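# Clamp the print's long edge between two magnetic wooden bars

## Task

Take two of the wooden bars and trap one long edge of the print between them, with the bars' magnets joined, so that the bars cover that edge from one end to the other.

## Robot and tools

ROBOT. Two six-joint arms, left_arm and right_arm. Each ends in a four-digit hand (thumb, index, middle, ring) driven by 16 motors. right_arm has a right hand and left_arm its mirror image, a left hand. A camera stand sits behind the arms.

FRAMES. Scene frame: origin at table-top height, midway between the nominal bases; +z up, +x out over the table, +y toward left_arm. Measured bases: left_arm (+0.017, +0.481, 0) m, quat_wxyz (+1.000, 0, 0, -0.025); right_arm (-0.048, -0.353, 0) m, quat_wxyz (+1.000, 0, 0, +0.013). Printed positions may be off by a few cm, more at long reach. Each hand point has its own axes: +z runs along the straight fingers toward the tips, +y points out of the palm (palm face at y = -0.062 m), +x runs across the palm away from the thumb on the right hand and toward it on the left. Straight fingertips reach about z = +0.122 m. A rigid mast sits at the wrist on the palm side (x +0.05 to +0.10, z -0.16 to -0.11, y up to +0.06; x sign flips on the left hand) and can strike objects.

A ROW. Always 48 numbers in [-1, 1]. Left arm first: dx, dy, dz, rx, ry, rz, then 16 hand motor goals, then current_limit, speed. Right arm follows in the same 24-number layout. The six pose numbers are offsets, not poses: measured from that arm's Hand target at the start of the action or move, along the Hand target's own axes. 1.0 = 0.6 m or 180 degrees; rx, ry, rz form one rotation vector. All rows of one action or move count from that same start, so repeating an offset moves further. All six at 0 means go to the Hand target. Orientation is clipped to within 32 degrees of the measured one per control step.

Hand motor order: index_mcp, index_abd, index_pip, index_dip, thumb_cmc, thumb_axl, thumb_mcp, thumb_ipl, middle_mcp, middle_abd, middle_pip, middle_dip, ring_mcp, ring_abd, ring_pip, ring_dip. These are absolute goal angles, scaled linearly between stops (+1 deg, -1 deg; straight value): _mcp (+128, -18; -0.75) bends at the knuckle toward the palm, _abd (+60, -60; 0.00) swings sideways away from the thumb, _pip (+108, -29; -0.58), _dip (+117, -21; -0.70); thumb_cmc (+120, -20; -0.71) brings the thumb in front of the palm, thumb_axl (+140, -27; -0.68) rotates it about its own line, thumb_mcp (+109, -69; -0.23), thumb_ipl (+108, -77; -0.17). A 0 is a real goal; to leave a hand unchanged, echo its hand_goal, hand_current_limit and hand_speed. current_limit maps -1..+1 to 0..550 mA (floor 11 mA); speed gives (speed+1)/2 of 8.5 rad/s. Start values: +0.4 and -0.6. A grip presses only while goals lie past the object surface.

TOOLS.
- execute_actions(actions, cameras): actions is a list of actions; each is up to 15 rows, one per 1/30 s step; a short action repeats its last row. Images return only for an empty list or when cameras names them.
- move(target, speed, blend, stop_force, zero, blocking, cameras): straight-line path of each hand point. target is one row or up to 15 rows, all offsets from the Hand targets at the move's start. speed in m/s, 0.002 to 3.6, default 0.25 (turns up to twice that in rad/s), one value or one per target. blend in m rounds corners; 0 stops at each. stop_force in N, 3 to 120, ends an arm's path when its wrist sensor feels that much push against the motion; not reliable while the hand turns, and unusable with blocking=false. zero (default true) re-zeroes before the move. Paths take 0.5 to 10 s and do not avoid obstacles or the other arm. Keep paths away from each arm's own base.
- wait(seconds 0 to 10). stop() brakes a running move. zoom_image(camera, region [x0, y0, x1, y1], at most 504 x 504 px) on the newest image of cam_high, cam_low, cam_left_wrist or cam_right_wrist. zero_wrist_force(arm). finished_scene(scene = 1), final; the clamp must hold without the robot.
Cameras: cam_high 896x504, cam_low 896x504, cam_left_wrist 672x504, cam_right_wrist 672x504.

RESULTS. end_effector_position (m), quat_wxyz and velocities are in the scene frame. Hand target is the last commanded pose; the hand often rests short of it, so send the missing distance. Hand lines follow motor order: hand_goal, hand_measured, hand_current_ma (positive pushes toward -1), hand_state (moving, goal, blocked, overload). Wrist force/torque are in the hand point's axes, plus a line for the peak since the last shown. A move adds a line with its ending (done, off_target, moving, held, fault) and limits (paced, held).

AVOID. Torque fault at 130 N m on the three large joints or 24.3 N m on the wrist joints; force fault near 150 N (+/-25). Either stops the arm for 10 s and loses hand commands. Arms are stiff: targets even slightly past a firm contact can fault, and faster touches hit harder. A motor at 495 mA or more for 5 s shuts down for 10 s. Motors at 85 C brake the arm 30 to 60 s (warning at 70 C). Never let the hands or arms press or grip each other. Do not strike fixed or heavy items hard. Nothing may fall or be left off the table. Loose items may get nudged now and then.

Each tool is called after "Emit:" in YAML: its name, and indented under it one key for each argument.

## Session

Emit:
execute_actions:
  actions: []

Scene clock: 0.00 s.
left_arm: end_effector_position=(+0.8259, -0.0600, +0.3727) hand_goal=(-0.754, +0.000, -0.576, -0.696, -0.714, -0.678, -0.226, -0.168, -0.754, +0.000, -0.576, -0.696, -0.754, +0.000, -0.576, -0.696) hand_measured=(-0.754, +0.000, -0.576, -0.696, -0.714, -0.678, -0.226, -0.168, -0.754, +0.000, -0.576, -0.696, -0.754, +0.000, -0.576, -0.696) hand_current_ma=(+0, +0, +0, +0, +0, +0, +0, +0, +0, +0, +0, +0, +0, +0, +0, +0) hand_state=(goal, goal, goal, goal, goal, goal, goal, goal, goal, goal, goal, goal, goal, goal, goal, goal) hand_current_limit=0.40 hand_speed=-0.60 end_effector_quat_wxyz=(+0.380, +0.423, +0.755, -0.327) | right_arm: end_effector_position=(-0.0971, -0.8139, +0.1301) hand_goal=(-0.754, +0.000, -0.576, -0.696, -0.714, -0.678, -0.226, -0.168, -0.754, +0.000, -0.576, -0.696, -0.754, +0.000, -0.576, -0.696) hand_measured=(-0.754, +0.000, -0.576, -0.696, -0.714, -0.678, -0.226, -0.168, -0.754, +0.000, -0.576, -0.696, -0.754, +0.000, -0.576, -0.696) hand_current_ma=(+0, +0, +0, +0, +0, +0, +0, +0, +0, +0, +0, +0, +0, +0, +0, +0) hand_state=(goal, goal, goal, goal, goal, goal, goal, goal, goal, goal, goal, goal, goal, goal, goal, goal) hand_current_limit=0.40 hand_speed=-0.60 end_effector_quat_wxyz=(-0.028, +0.498, +0.861, -0.096)
Joint positions: left_arm=[2.828 -2.4 -0.751 -0.711 0.855 -1.249] | right_arm=[-2.109 -1.498 2.141 -2.405 -1.628 3.673]
Joint velocities: within noise
Joint torques (N m): no reading
Motor temperatures (°C): left_arm=[31 29 31 37 43 34] | right_arm=[32 25 41 35 37 34]
Wrist force (N): no reading
Wrist torque (N m): no reading
Wrist force, peak (N): no reading
Hand target: left_arm +0.8259, -0.0600, +0.3727; +0.380, +0.423, +0.755, -0.327 | right_arm -0.0971, -0.8139, +0.1301; -0.028, +0.498, +0.861, -0.096

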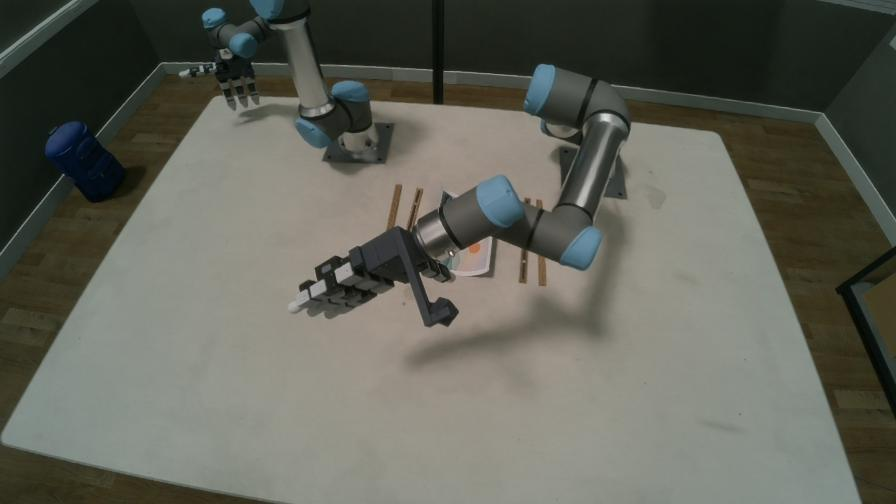

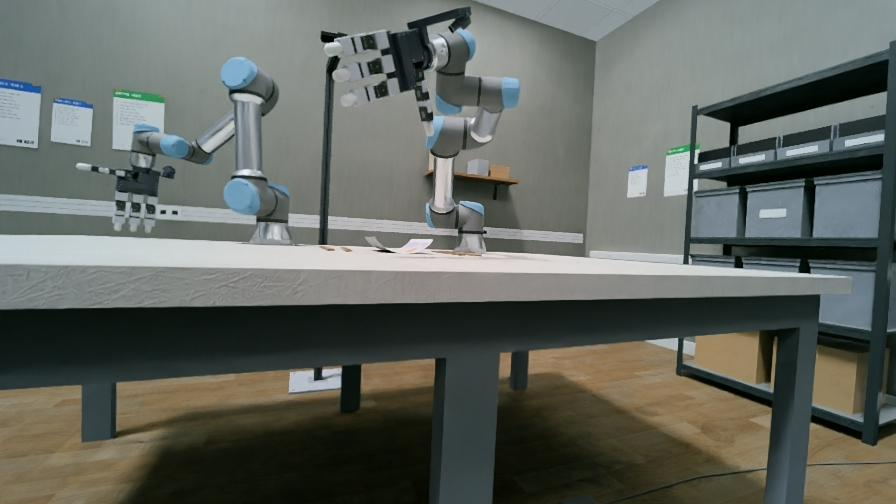

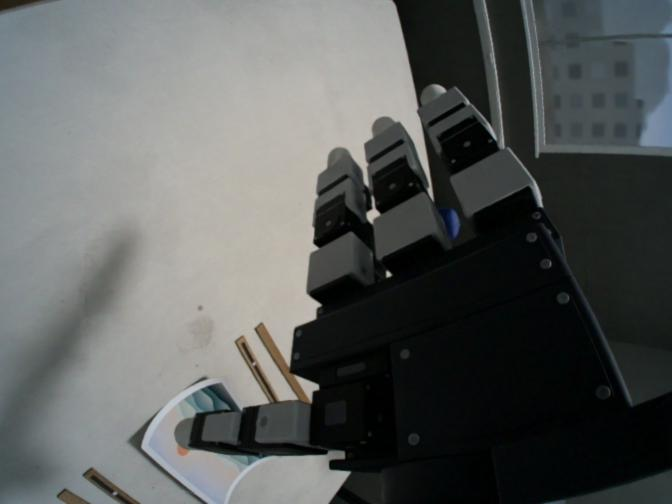

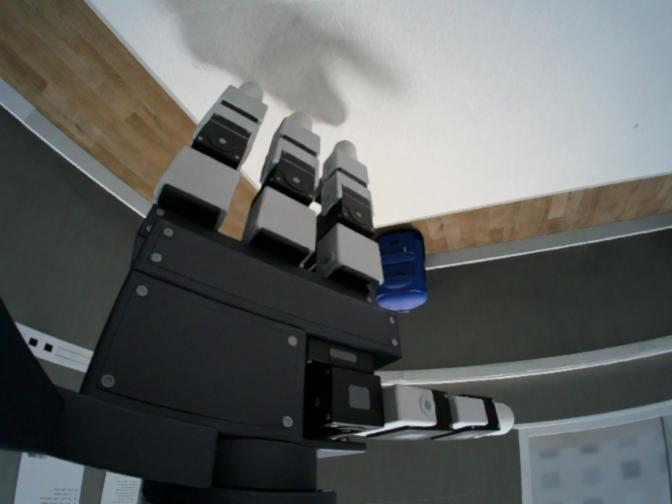

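Emit:
zoom_image:
  camera: "cam_high"
  region: [360, 160, 580, 310]

Emit:
zoom_image:
  camera: "cam_left_wrist"
  region: [40, 300, 360, 504]

Emit:
zoom_image:
  camera: "cam_low"
  region: [280, 200, 540, 280]

Scaled by 2.291.

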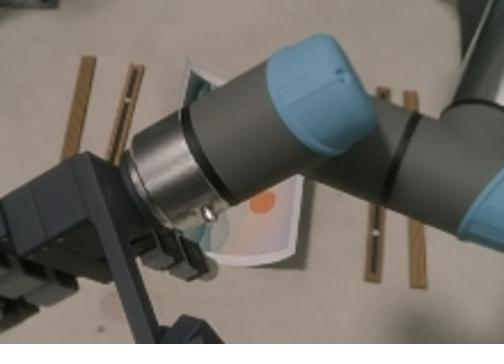

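Scaled by 1.575 from the camera's 672x504 image, which has a finer 960x720 frame.

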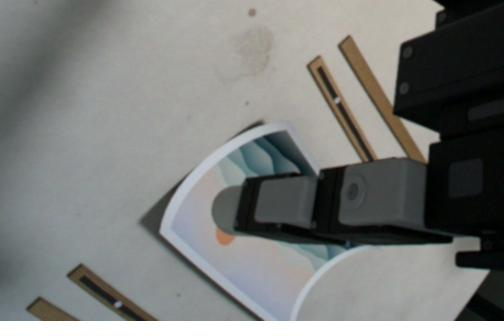

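Scaled by 1.938.

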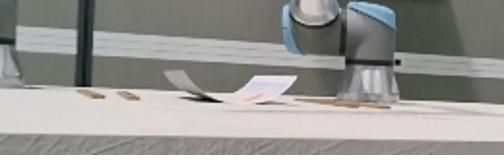

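Emit:
move:
  target: [0.447,-0.1045,-0.986,-0.354,-0.0717,-0.2075,-0.754,0,-0.576,-0.696,-0.714,-0.678,-0.226,-0.168,-0.754,0,-0.576,-0.696,-0.754,0,-0.576,-0.696,0.4,-0.6,0,0,0,0,0,0,-0.754,0,-0.576,-0.696,-0.714,-0.678,-0.226,-0.168,-0.754,0,-0.576,-0.696,-0.754,0,-0.576,-0.696,0.4,-0.6]
  speed: 0.4
  cameras: ["all"]

Scene clock: 16.67 s.
left_arm: end_effector_position=(+0.5001, +0.5000, +0.4498) hand_goal=(-0.754, +0.000, -0.576, -0.696, -0.714, -0.678, -0.226, -0.168, -0.754, +0.000, -0.576, -0.696, -0.754, +0.000, -0.576, -0.696) hand_measured=(-0.752, +0.000, -0.576, -0.696, -0.714, -0.678, -0.226, -0.168, -0.752, -0.002, -0.576, -0.696, -0.752, +0.000, -0.576, -0.696) hand_current_ma=(+2, +0, +0, +0, +0, +1, +1, +0, +2, -1, +0, +0, +3, -1, +0, +0) hand_state=(goal, goal, goal, goal, goal, goal, goal, goal, goal, goal, goal, goal, goal, goal, goal, goal) hand_current_limit=0.40 hand_speed=-0.60 end_effector_quat_wxyz=(+0.500, -0.124, +0.857, -0.029) | right_arm: end_effector_position=(-0.0971, -0.8139, +0.1301) hand_goal=(-0.754, +0.000, -0.576, -0.696, -0.714, -0.678, -0.226, -0.168, -0.754, +0.000, -0.576, -0.696, -0.754, +0.000, -0.576, -0.696) hand_measured=(-0.752, +0.000, -0.576, -0.696, -0.714, -0.678, -0.224, -0.168, -0.752, +0.000, -0.576, -0.696, -0.752, +0.000, -0.576, -0.696) hand_current_ma=(+3, +0, -2, +0, -1, +3, +10, +1, +4, +0, -2, +0, +3, +0, -2, +0) hand_state=(goal, goal, goal, goal, goal, goal, goal, goal, goal, goal, goal, goal, goal, goal, goal, goal) hand_current_limit=0.40 hand_speed=-0.60 end_effector_quat_wxyz=(-0.028, +0.498, +0.861, -0.096)
Joint positions: left_arm=[3.386 -1.215 -2.052 -0.399 1.477 -1.718] | right_arm=[-2.109 -1.498 2.141 -2.405 -1.628 3.673]
Joint torques (N m): left_arm=[11.43 14.96 27.57 4.39 1.45 -1.79] | right_arm=[-0.16 -22.77 -19.45 -2.45 -0.34 -0.29]
Wrist force (N): left_arm=[0.1 -0.2 0.4] | right_arm=[-0.2 0.1 -0.4]
Wrist torque (N m): left_arm=[0.01 0.02 -0.09] | right_arm=[0.06 0.04 -0.02]
Wrist force, peak (N): left_arm=[-0.3 2.3 -0.6] | right_arm=[-0.2 -0.2 -0.7]
Hand target: left_arm +0.5001, +0.5001, +0.4498; +0.500, -0.124, +0.857, -0.029 | right_arm -0.0971, -0.8139, +0.1301; -0.028, +0.498, +0.861, -0.096
Off the commanded pose: left_arm 0.000 m, 0 deg | right_arm 0.000 m, 0 deg.
move: done

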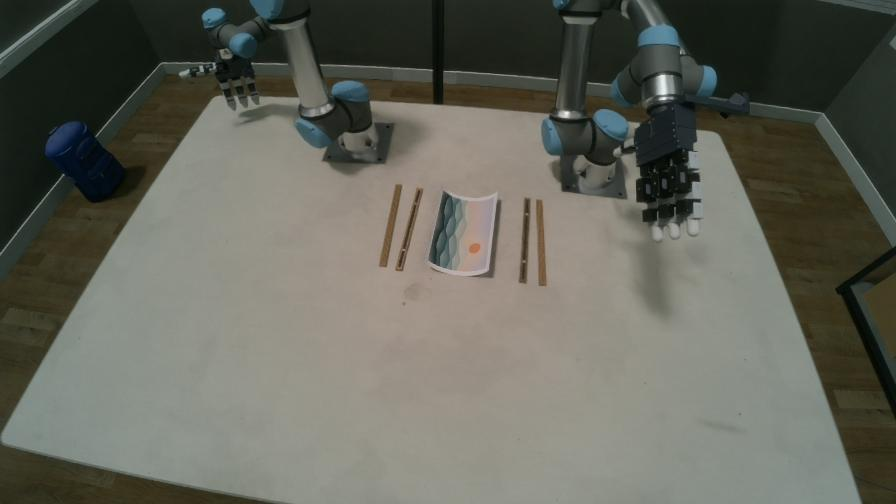

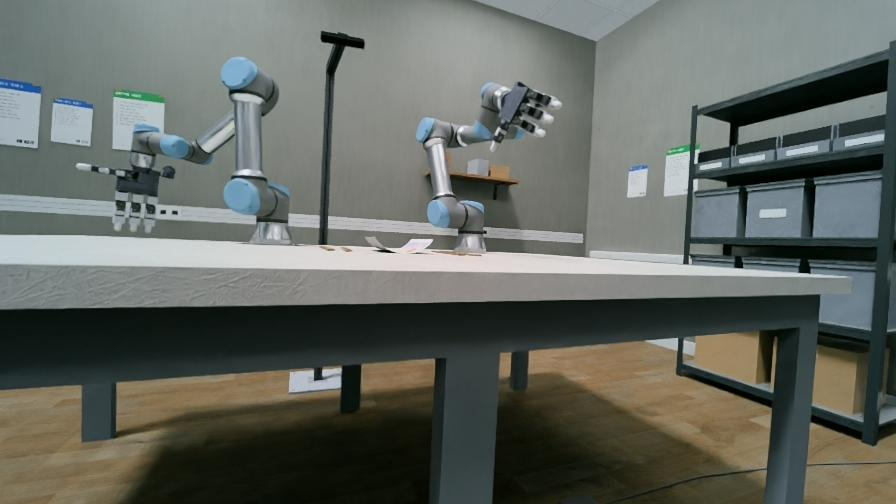

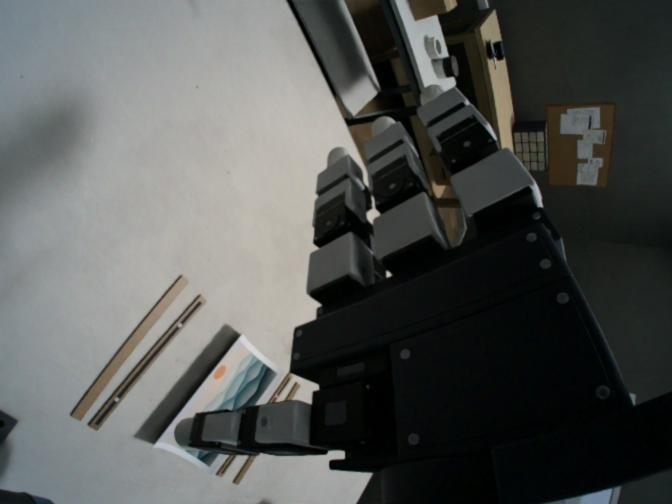

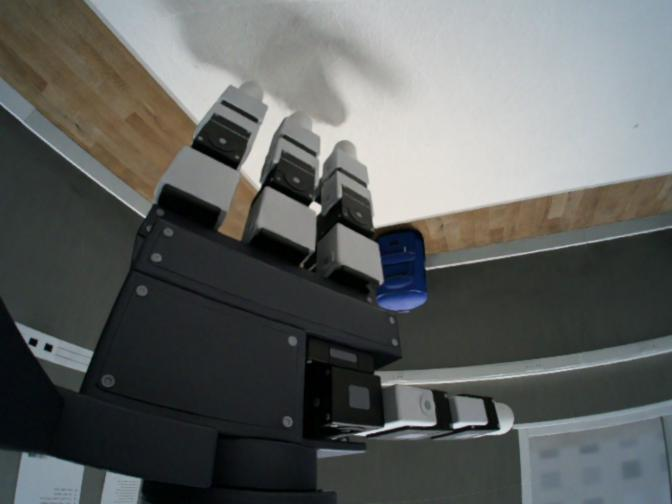

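Emit:
zoom_image:
  camera: "cam_high"
  region: [360, 170, 460, 290]

Emit:
zoom_image:
  camera: "cam_high"
  region: [460, 170, 560, 300]

Emit:
zoom_image:
  camera: "cam_left_wrist"
  region: [60, 260, 320, 500]

Emit:
zoom_image:
  camera: "cam_low"
  region: [300, 210, 500, 270]

Scaled by 4.200.

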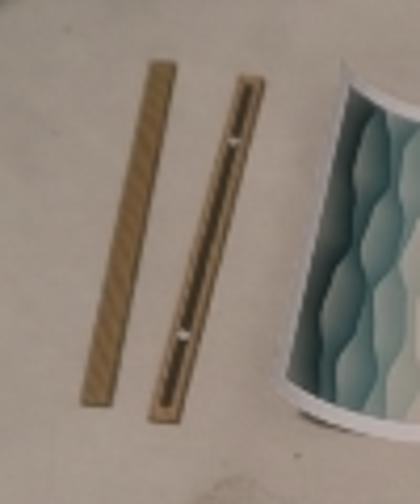

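Scaled by 3.877.

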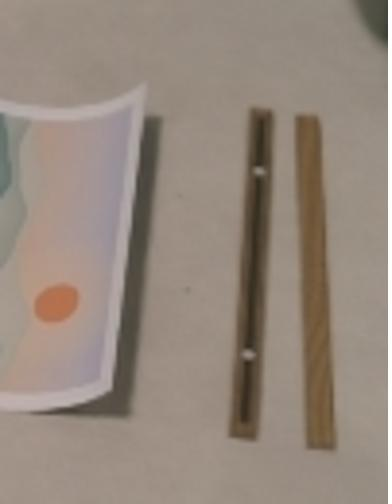

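Scaled by 1.938 from the camera's 672x504 image, which has a finer 960x720 frame.

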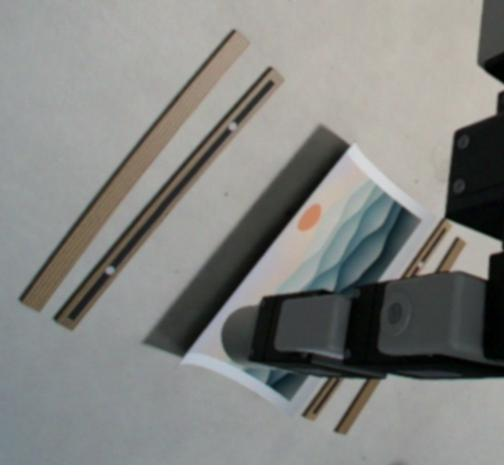

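Scaled by 2.520.

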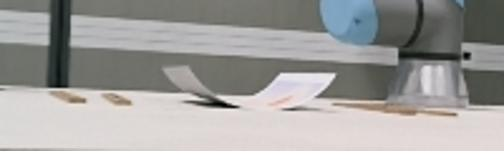

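Emit:
zoom_image:
  camera: "cam_low"
  region: [310, 230, 370, 260]

Emit:
zoom_image:
  camera: "cam_left_wrist"
  region: [60, 260, 220, 440]

Emit:
zoom_image:
  camera: "cam_left_wrist"
  region: [130, 320, 310, 500]

Emit:
zoom_image:
  camera: "cam_low"
  region: [360, 225, 490, 265]

Scaled by 8.400.

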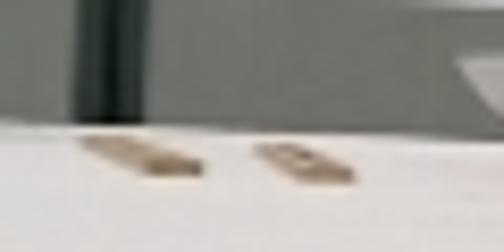

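Scaled by 2.800 from the camera's 672x504 image, which has a finer 960x720 frame.

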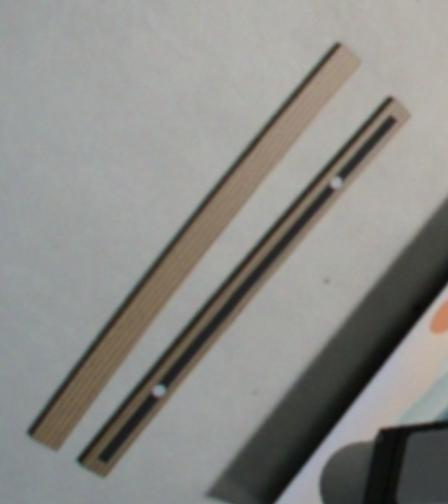

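Scaled by 2.800 from the camera's 672x504 image, which has a finer 960x720 frame.

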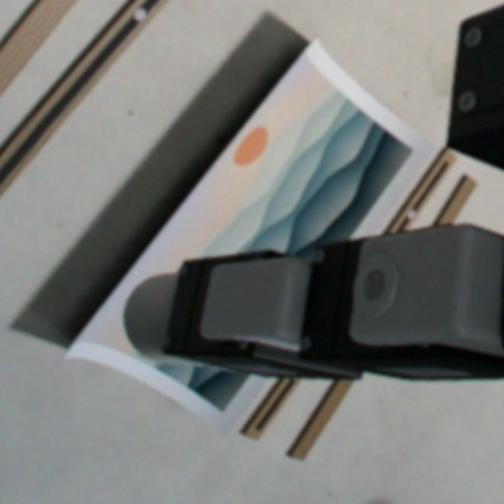

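Scaled by 3.877.

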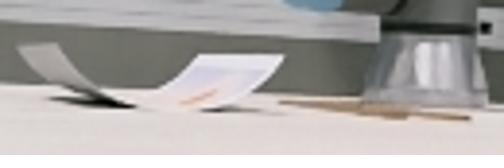

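Emit:
move:
  target:
    - [0.0685,-0.2742,-0.021,0,0,0,-0.754,0,-0.576,-0.696,-0.714,-0.678,0.562,-0.168,-0.754,0,-0.576,-0.696,-0.754,0,-0.576,-0.696,0.4,-0.6,-0.2643,0.7433,-0.4227,0.0883,0.2026,0.2752,-0.2055,0,-0.576,-0.696,-0.714,-0.678,-0.226,-0.168,-0.2055,0,-0.576,-0.696,-0.2055,0,-0.576,-0.696,0.4,-0.6]
    - [0.1369,-0.5483,-0.0421,0,0,0,-0.754,0,-0.576,-0.696,-0.714,-0.678,0.562,-0.168,-0.754,0,-0.576,-0.696,-0.754,0,-0.576,-0.696,0.4,-0.6,0.294,0.9008,-0.481,0.1766,0.4051,0.5503,-0.2055,0,-0.576,-0.696,-0.714,-0.678,-0.226,-0.168,-0.2055,0,-0.576,-0.696,-0.2055,0,-0.576,-0.696,0.4,-0.6]
  speed: 0.35
  blend: 0.08
  cameras: ["all"]

Scene clock: 54.90 s.
left_arm: end_effector_position=(+0.5001, +0.1600, +0.4495) hand_goal=(-0.754, +0.000, -0.576, -0.696, -0.714, -0.678, +0.562, -0.168, -0.754, +0.000, -0.576, -0.696, -0.754, +0.000, -0.576, -0.696) hand_measured=(-0.752, +0.000, -0.576, -0.696, -0.714, -0.678, +0.556, -0.168, -0.752, -0.002, -0.576, -0.696, -0.752, +0.000, -0.576, -0.696) hand_current_ma=(+2, -1, +0, +0, +0, +1, -13, +0, +2, -1, +0, +0, +3, -1, +0, +0) hand_state=(goal, goal, goal, goal, goal, goal, goal, goal, goal, goal, goal, goal, goal, goal, goal, goal) hand_current_limit=0.40 hand_speed=-0.60 end_effector_quat_wxyz=(+0.500, -0.124, +0.857, -0.029) | right_arm: end_effector_position=(+0.3165, -0.3600, +0.3003) hand_goal=(-0.206, +0.000, -0.576, -0.696, -0.714, -0.678, -0.226, -0.168, -0.206, +0.000, -0.576, -0.696, -0.206, +0.000, -0.576, -0.696) hand_measured=(-0.202, +0.000, -0.576, -0.696, -0.708, -0.678, -0.224, -0.168, -0.202, +0.000, -0.576, -0.696, -0.202, +0.000, -0.576, -0.696) hand_current_ma=(+13, +0, -2, +0, +24, +3, +12, +1, +15, +0, -2, +0, +12, +0, -2, +0) hand_state=(goal, goal, goal, goal, goal, goal, goal, goal, goal, goal, goal, goal, goal, goal, goal, goal) hand_current_limit=0.40 hand_speed=-0.60 end_effector_quat_wxyz=(-0.588, +0.798, +0.096, +0.089)
Joint positions: left_arm=[2.524 -1.695 -1.613 -0.502 2.206 -2.209] | right_arm=[-0.871 -1.668 1.775 -0.507 -0.853 6.284]
Joint torques (N m): left_arm=[13.33 36.74 20.04 5.32 -0.79 1.66] | right_arm=[6.33 -11.19 -30.89 -1.85 -0.69 -2.14]
Wrist force (N): left_arm=[0.0 0.0 -0.4] | right_arm=[-1.0 0.0 -0.5]
Wrist torque (N m): left_arm=[0.09 0.04 -0.09] | right_arm=[0.22 0.32 0.00]
Wrist force, peak (N): left_arm=[0.4 -1.0 -0.3] | right_arm=[0.2 -2.9 1.1]
Hand target: left_arm +0.5001, +0.1600, +0.4496; +0.500, -0.124, +0.857, -0.029 | right_arm +0.3168, -0.3597, +0.3003; -0.499, +0.866, +0.001, +0.001
Off the commanded pose: left_arm 0.000 m, 0 deg | right_arm 0.000 m, 20 deg.
joint sent to its limit (right arm) — joint 6 (wrist 3), upper limit. The joint targets are off in orientation, not in position.
move: off_target (right_arm)

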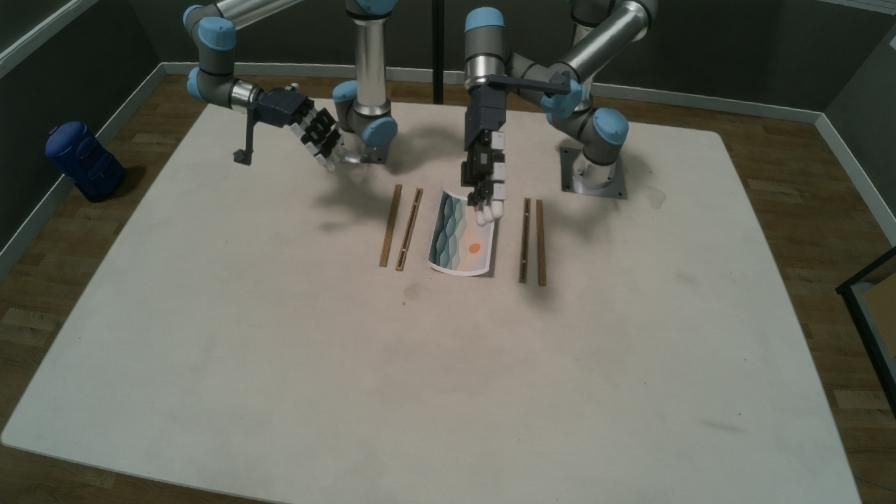

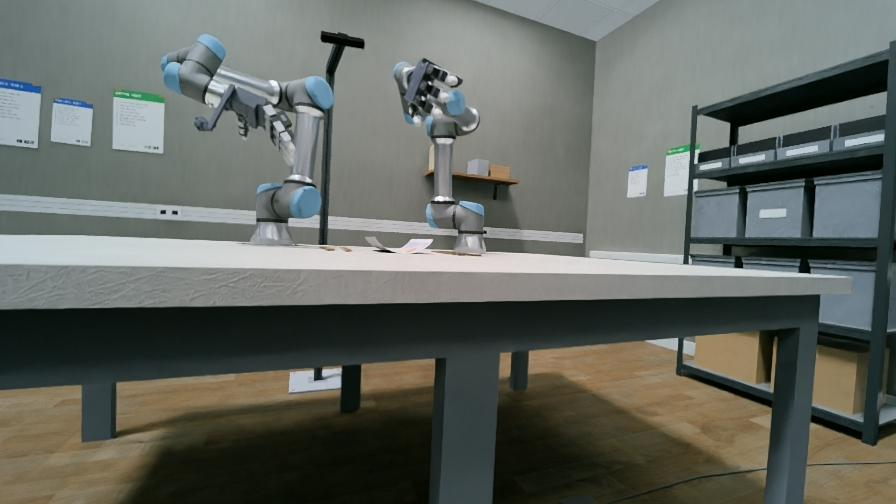

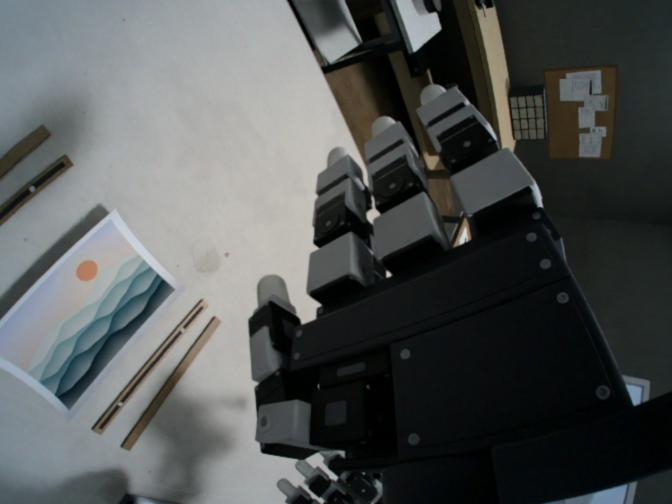

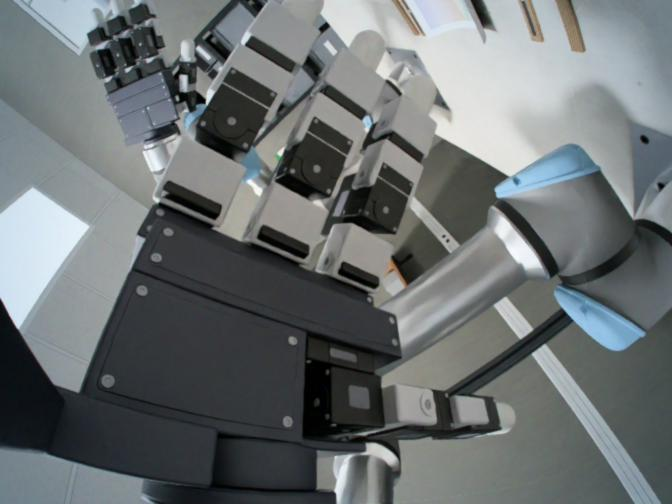

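Emit:
move:
  target:
    - [0,0,0,0,0,0,-0.754,0,-0.576,-0.696,-0.714,-0.678,0.562,-0.168,-0.754,0,-0.576,-0.696,-0.754,0,-0.576,-0.696,0.4,-0.6,0,0,0,0,0,-0.6667,-0.2055,0,-0.576,-0.696,-0.714,-0.678,-0.226,-0.168,-0.2055,0,-0.576,-0.696,-0.2055,0,-0.576,-0.696,0.4,-0.6]
    - [0,0,0,0,0,0,-0.754,0,-0.576,-0.696,-0.714,-0.678,0.562,-0.168,-0.754,0,-0.576,-0.696,-0.754,0,-0.576,-0.696,0.4,-0.6,0,0,0,0,0,0.7778,-0.2055,0,-0.576,-0.696,-0.714,-0.678,-0.226,-0.168,-0.2055,0,-0.576,-0.696,-0.2055,0,-0.576,-0.696,0.4,-0.6]
    - [0,0,0,0,0,0,-0.754,0,-0.576,-0.696,-0.714,-0.678,0.562,-0.168,-0.754,0,-0.576,-0.696,-0.754,0,-0.576,-0.696,0.4,-0.6,0,0,0,0,0,0.2222,-0.2055,0,-0.576,-0.696,-0.714,-0.678,-0.226,-0.168,-0.2055,0,-0.576,-0.696,-0.2055,0,-0.576,-0.696,0.4,-0.6]
    - [0,0,0,0,0,0,-0.754,0,-0.576,-0.696,-0.714,-0.678,0.562,-0.168,-0.754,0,-0.576,-0.696,-0.754,0,-0.576,-0.696,0.4,-0.6,0,0.0,0,0,0,0,-0.2055,0,-0.576,-0.696,-0.714,-0.678,-0.226,-0.168,-0.2055,0,-0.576,-0.696,-0.2055,0,-0.576,-0.696,0.4,-0.6]
  speed: 0.5
  blend: 0.05
  cameras: ["cam_high"]

Scene clock: 64.67 s.
left_arm: end_effector_position=(+0.5001, +0.1600, +0.4496) hand_goal=(-0.754, +0.000, -0.576, -0.696, -0.714, -0.678, +0.562, -0.168, -0.754, +0.000, -0.576, -0.696, -0.754, +0.000, -0.576, -0.696) hand_measured=(-0.752, +0.000, -0.576, -0.696, -0.714, -0.678, +0.556, -0.168, -0.752, -0.002, -0.576, -0.696, -0.752, +0.000, -0.576, -0.696) hand_current_ma=(+2, -1, +0, +0, +0, +1, -13, +0, +2, -1, +0, +0, +3, -1, +0, +0) hand_state=(goal, goal, goal, goal, goal, goal, goal, goal, goal, goal, goal, goal, goal, goal, goal, goal) hand_current_limit=0.40 hand_speed=-0.60 end_effector_quat_wxyz=(+0.500, -0.124, +0.857, -0.029) | right_arm: end_effector_position=(+0.3167, -0.3597, +0.3003) hand_goal=(-0.206, +0.000, -0.576, -0.696, -0.714, -0.678, -0.226, -0.168, -0.206, +0.000, -0.576, -0.696, -0.206, +0.000, -0.576, -0.696) hand_measured=(-0.204, +0.000, -0.576, -0.696, -0.708, -0.678, -0.224, -0.168, -0.204, +0.000, -0.576, -0.696, -0.204, +0.000, -0.576, -0.696) hand_current_ma=(+7, +2, -2, +0, +23, +3, +12, +1, +8, +2, -2, +0, +6, +2, -2, +0) hand_state=(goal, goal, goal, goal, goal, goal, goal, goal, goal, goal, goal, goal, goal, goal, goal, goal) hand_current_limit=0.40 hand_speed=-0.60 end_effector_quat_wxyz=(-0.499, +0.866, +0.000, +0.001)
Joint positions: left_arm=[2.525 -1.694 -1.613 -0.502 2.206 -2.209] | right_arm=[-0.749 -1.712 1.761 -0.769 -0.863 0.516]
Joint torques (N m): left_arm=[13.57 38.79 23.28 5.36 1.64 1.77] | right_arm=[7.33 -0.14 -36.11 -2.76 2.75 -2.19]
Wrist force (N): left_arm=[0.2 -0.2 -0.5] | right_arm=[-0.4 0.2 -0.4]
Wrist torque (N m): left_arm=[0.06 0.00 -0.06] | right_arm=[0.26 0.16 0.02]
Wrist force, peak (N): left_arm=[0.2 0.0 -0.7] | right_arm=[-1.3 0.2 -0.7]
Hand target: left_arm +0.5001, +0.1600, +0.4496; +0.500, -0.124, +0.857, -0.029 | right_arm +0.3168, -0.3597, +0.3003; -0.499, +0.866, +0.001, +0.001
Off the commanded pose: left_arm 0.000 m, 0 deg | right_arm 0.000 m, 0 deg.
move: done
Images, in order (width x height): cam_high 896x504.

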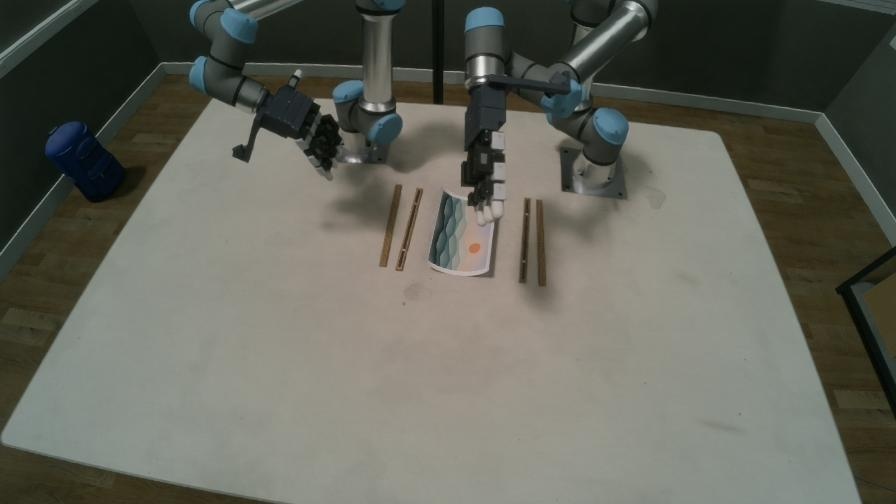

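Emit:
move:
  target: [0,0,0,0,0,0,-0.754,0,-0.576,-0.696,-0.714,-0.678,0.562,-0.168,-0.754,0,-0.576,-0.696,-0.754,0,-0.576,-0.696,0.4,-0.6,-0.0372,0.1374,0.3963,0,0,0,-0.2055,0,-0.576,-0.696,-0.714,-0.678,-0.226,-0.168,-0.2055,0,-0.576,-0.696,-0.2055,0,-0.576,-0.696,0.4,-0.6]
  speed: 0.25
  cameras: ["all"]

Scene clock: 67.63 s.
left_arm: end_effector_position=(+0.5001, +0.1600, +0.4496) hand_goal=(-0.754, +0.000, -0.576, -0.696, -0.714, -0.678, +0.562, -0.168, -0.754, +0.000, -0.576, -0.696, -0.754, +0.000, -0.576, -0.696) hand_measured=(-0.752, +0.000, -0.576, -0.696, -0.714, -0.678, +0.556, -0.168, -0.752, -0.002, -0.576, -0.696, -0.752, +0.000, -0.576, -0.696) hand_current_ma=(+2, -1, +0, +0, +0, +1, -13, +0, +2, -1, +0, +0, +3, -1, +0, +0) hand_state=(goal, goal, goal, goal, goal, goal, goal, goal, goal, goal, goal, goal, goal, goal, goal, goal) hand_current_limit=0.40 hand_speed=-0.60 end_effector_quat_wxyz=(+0.500, -0.124, +0.857, -0.029) | right_arm: end_effector_position=(+0.2949, -0.1953, +0.1097) hand_goal=(-0.206, +0.000, -0.576, -0.696, -0.714, -0.678, -0.226, -0.168, -0.206, +0.000, -0.576, -0.696, -0.206, +0.000, -0.576, -0.696) hand_measured=(-0.204, +0.000, -0.576, -0.696, -0.708, -0.678, -0.224, -0.168, -0.204, +0.000, -0.576, -0.696, -0.204, +0.000, -0.576, -0.696) hand_current_ma=(+9, +2, -2, +0, +24, +3, +12, +1, +10, +2, -2, +0, +8, +2, -2, +0) hand_state=(goal, goal, goal, goal, goal, goal, goal, goal, goal, goal, goal, goal, goal, goal, goal, goal) hand_current_limit=0.40 hand_speed=-0.60 end_effector_quat_wxyz=(-0.499, +0.866, +0.001, +0.001) end_effector_velocity=(+0.001, -0.001, +0.000) end_effector_angular_velocity=(-0.003, -0.006, +0.002)
Joint positions: left_arm=[2.525 -1.694 -1.613 -0.502 2.206 -2.209] | right_arm=[-0.397 -1.716 2.349 -1.646 -0.632 0.911]
Joint velocities: left_arm=[within noise] | right_arm=[0 0.001 0 -0.006 -0.001 -0.002]
Joint torques (N m): left_arm=[13.2 38.68 22.35 5.36 1.83 1.76] | right_arm=[6.09 -21.24 -17.82 -3.81 1.44 -0.21]
Wrist force (N): left_arm=[0.3 0.1 -0.5] | right_arm=[-0.7 0.3 -0.4]
Wrist torque (N m): left_arm=[0.10 0.01 -0.07] | right_arm=[0.27 0.21 0.06]
Wrist force, peak (N): left_arm=[0.2 0.0 -0.7] | right_arm=[-0.2 -0.8 -2.5]
Hand target: left_arm +0.5001, +0.1600, +0.4496; +0.500, -0.124, +0.857, -0.029 | right_arm +0.2949, -0.1953, +0.1097; -0.499, +0.866, +0.001, +0.001
Off the commanded pose: left_arm 0.000 m, 0 deg | right_arm 0.000 m, 0 deg.
move: done

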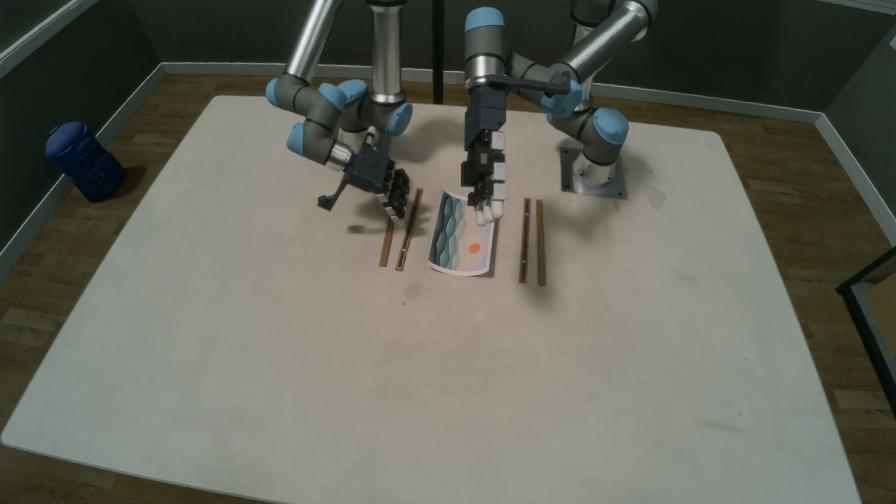

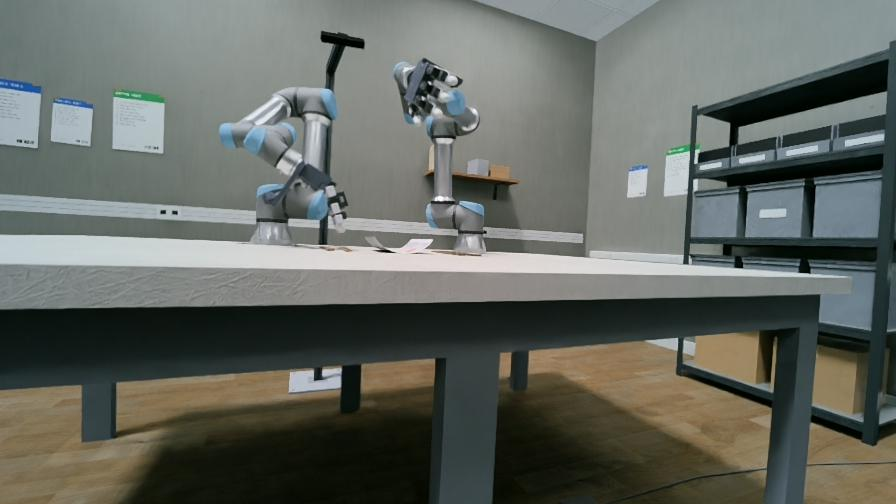

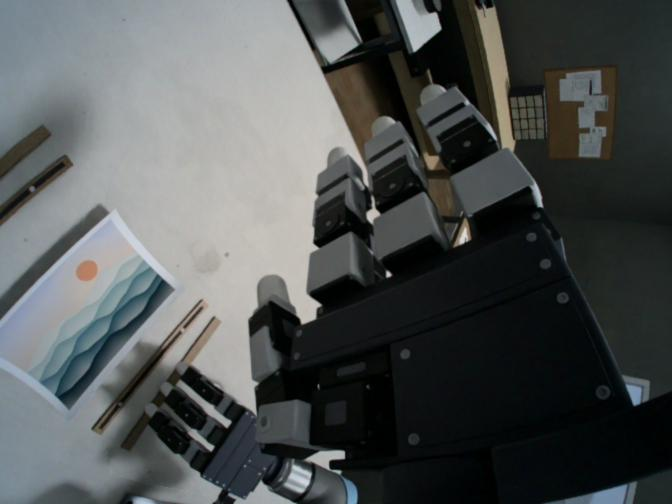

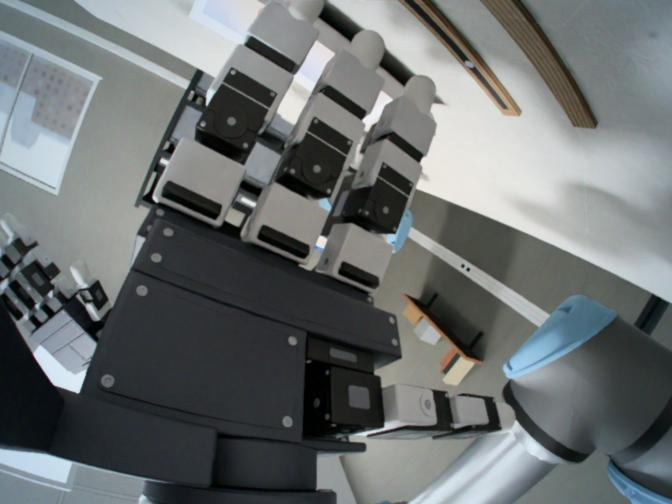

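Emit:
zoom_image:
  camera: "cam_high"
  region: [350, 170, 460, 280]

Emit:
zoom_image:
  camera: "cam_left_wrist"
  region: [60, 280, 280, 500]

Emit:
zoom_image:
  camera: "cam_right_wrist"
  region: [220, 0, 620, 240]

Emit:
zoom_image:
  camera: "cam_low"
  region: [260, 180, 440, 270]

Scaled by 4.582.

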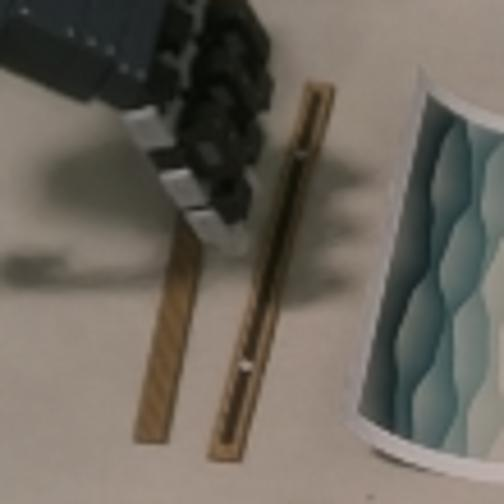

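Scaled by 2.291 from the camera's 672x504 image, which has a finer 960x720 frame.

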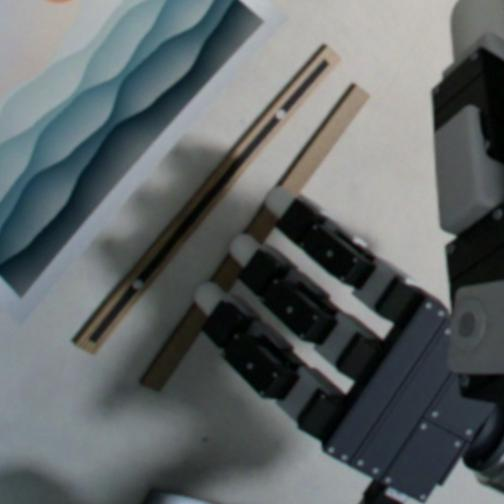

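Scaled by 1.260 from the camera's 672x504 image, which has a finer 960x720 frame.

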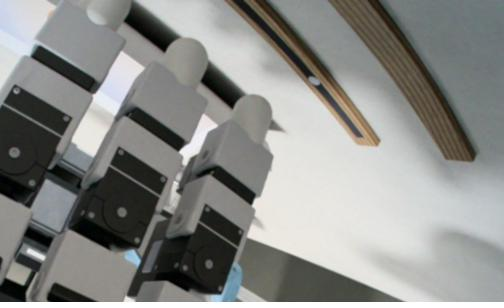

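Scaled by 2.800.

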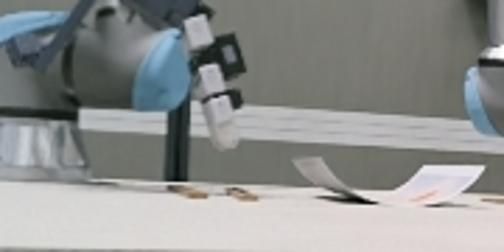

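Emit:
move:
  target: [0,0,0,0,0,0,-0.754,0,-0.576,-0.696,-0.714,-0.678,0.562,-0.168,-0.754,0,-0.576,-0.696,-0.754,0,-0.576,-0.696,0.4,-0.6,0,0.075,0.0202,0,0,0,-0.2055,0,-0.576,-0.696,-0.714,-0.678,-0.226,-0.168,-0.2055,0,-0.576,-0.696,-0.2055,0,-0.576,-0.696,0.4,-0.6]
  speed: 0.12
  cameras: ["cam_high","cam_left_wrist","cam_low"]

Emit:
zoom_image:
  camera: "cam_high"
  region: [350, 170, 460, 280]

Emit:
zoom_image:
  camera: "cam_left_wrist"
  region: [60, 280, 280, 500]

Emit:
zoom_image:
  camera: "cam_low"
  region: [280, 190, 440, 270]

Scene clock: 71.27 s.
left_arm: end_effector_position=(+0.5001, +0.1600, +0.4496) hand_goal=(-0.754, +0.000, -0.576, -0.696, -0.714, -0.678, +0.562, -0.168, -0.754, +0.000, -0.576, -0.696, -0.754, +0.000, -0.576, -0.696) hand_measured=(-0.752, +0.000, -0.576, -0.696, -0.714, -0.678, +0.556, -0.168, -0.752, -0.002, -0.576, -0.696, -0.752, +0.000, -0.576, -0.696) hand_current_ma=(+2, -1, +0, +0, +0, +1, -13, +0, +2, -1, +0, +0, +3, -1, +0, +0) hand_state=(goal, goal, goal, goal, goal, goal, goal, goal, goal, goal, goal, goal, goal, goal, goal, goal) hand_current_limit=0.40 hand_speed=-0.60 end_effector_quat_wxyz=(+0.500, -0.124, +0.857, -0.029) | right_arm: end_effector_position=(+0.2950, -0.2073, +0.0647) hand_goal=(-0.206, +0.000, -0.576, -0.696, -0.714, -0.678, -0.226, -0.168, -0.206, +0.000, -0.576, -0.696, -0.206, +0.000, -0.576, -0.696) hand_measured=(-0.204, +0.000, -0.576, -0.696, -0.708, -0.678, -0.224, -0.168, -0.204, +0.000, -0.576, -0.696, -0.204, +0.000, -0.576, -0.696) hand_current_ma=(+9, +2, -2, +0, +25, +3, +12, +1, +10, +2, -2, +0, +8, +2, -2, +0) hand_state=(goal, goal, goal, goal, goal, goal, goal, goal, goal, goal, goal, goal, goal, goal, goal, goal) hand_current_limit=0.40 hand_speed=-0.60 end_effector_quat_wxyz=(-0.499, +0.866, +0.000, +0.001)
Joint positions: left_arm=[2.525 -1.694 -1.613 -0.502 2.206 -2.209] | right_arm=[-0.43 -1.617 2.405 -1.764 -0.649 0.865]
Joint torques (N m): left_arm=[13.39 38.27 20.89 5.23 1.79 1.67] | right_arm=[6.37 -21.76 -30.44 -0.5 3.14 1.78]
Wrist force (N): left_arm=[0.1 0.0 -0.6] | right_arm=[-0.7 0.2 -0.8]
Wrist torque (N m): left_arm=[0.09 0.03 -0.08] | right_arm=[0.29 0.20 -0.01]
Wrist force, peak (N): left_arm=[0.1 -0.2 -0.6] | right_arm=[-0.6 1.8 -0.3]
Hand target: left_arm +0.5001, +0.1600, +0.4496; +0.500, -0.124, +0.857, -0.029 | right_arm +0.2951, -0.2073, +0.0647; -0.499, +0.866, +0.001, +0.001
Off the commanded pose: left_arm 0.000 m, 0 deg | right_arm 0.000 m, 0 deg.
move: done
Images, in order (width x height): cam_high 896x504, cam_low 896x504, cam_left_wrist 672x504.

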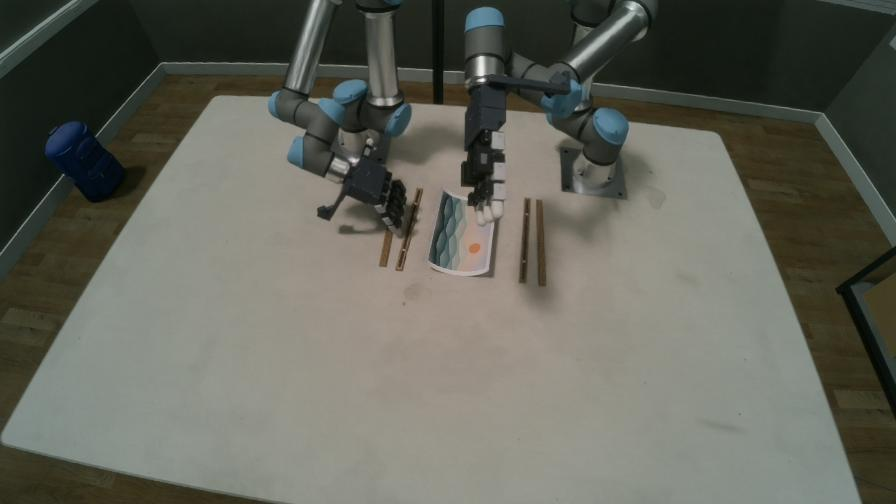

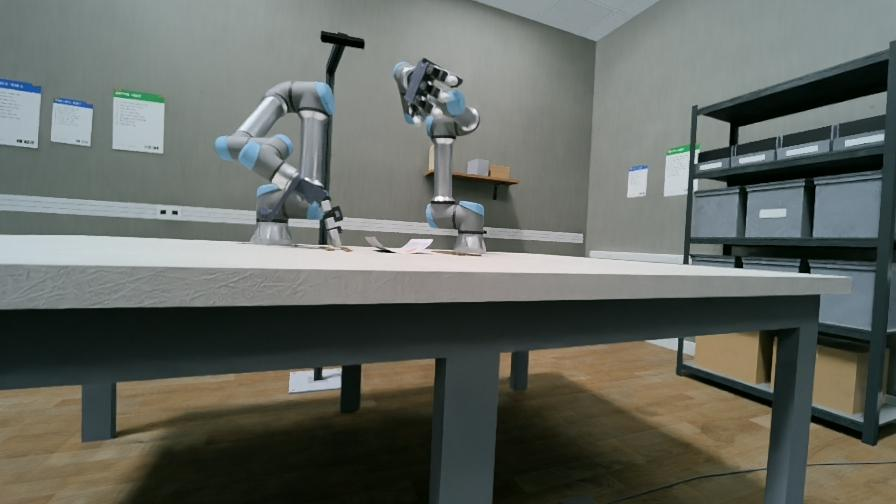

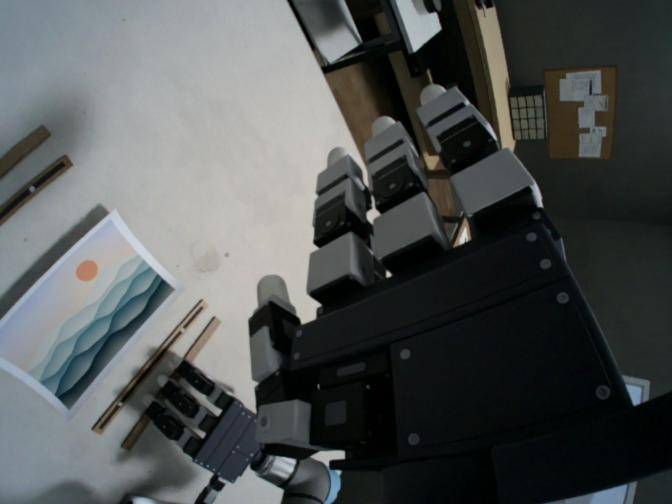

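Scaled by 4.582.

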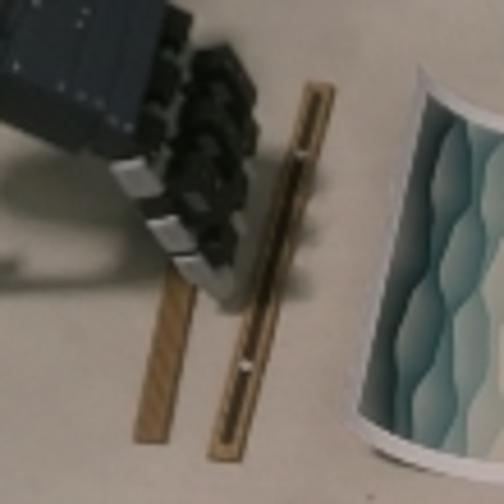

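Scaled by 2.291 from the camera's 672x504 image, which has a finer 960x720 frame.

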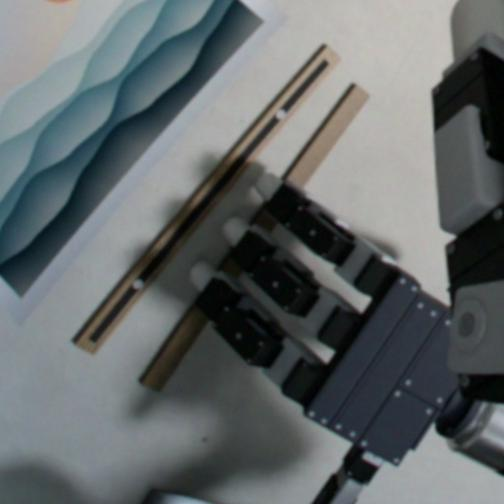

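Scaled by 3.150.

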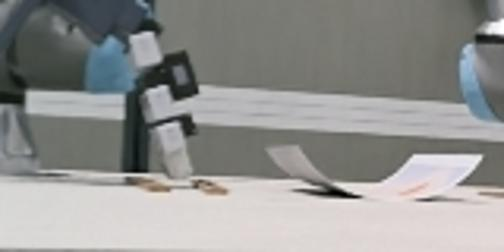

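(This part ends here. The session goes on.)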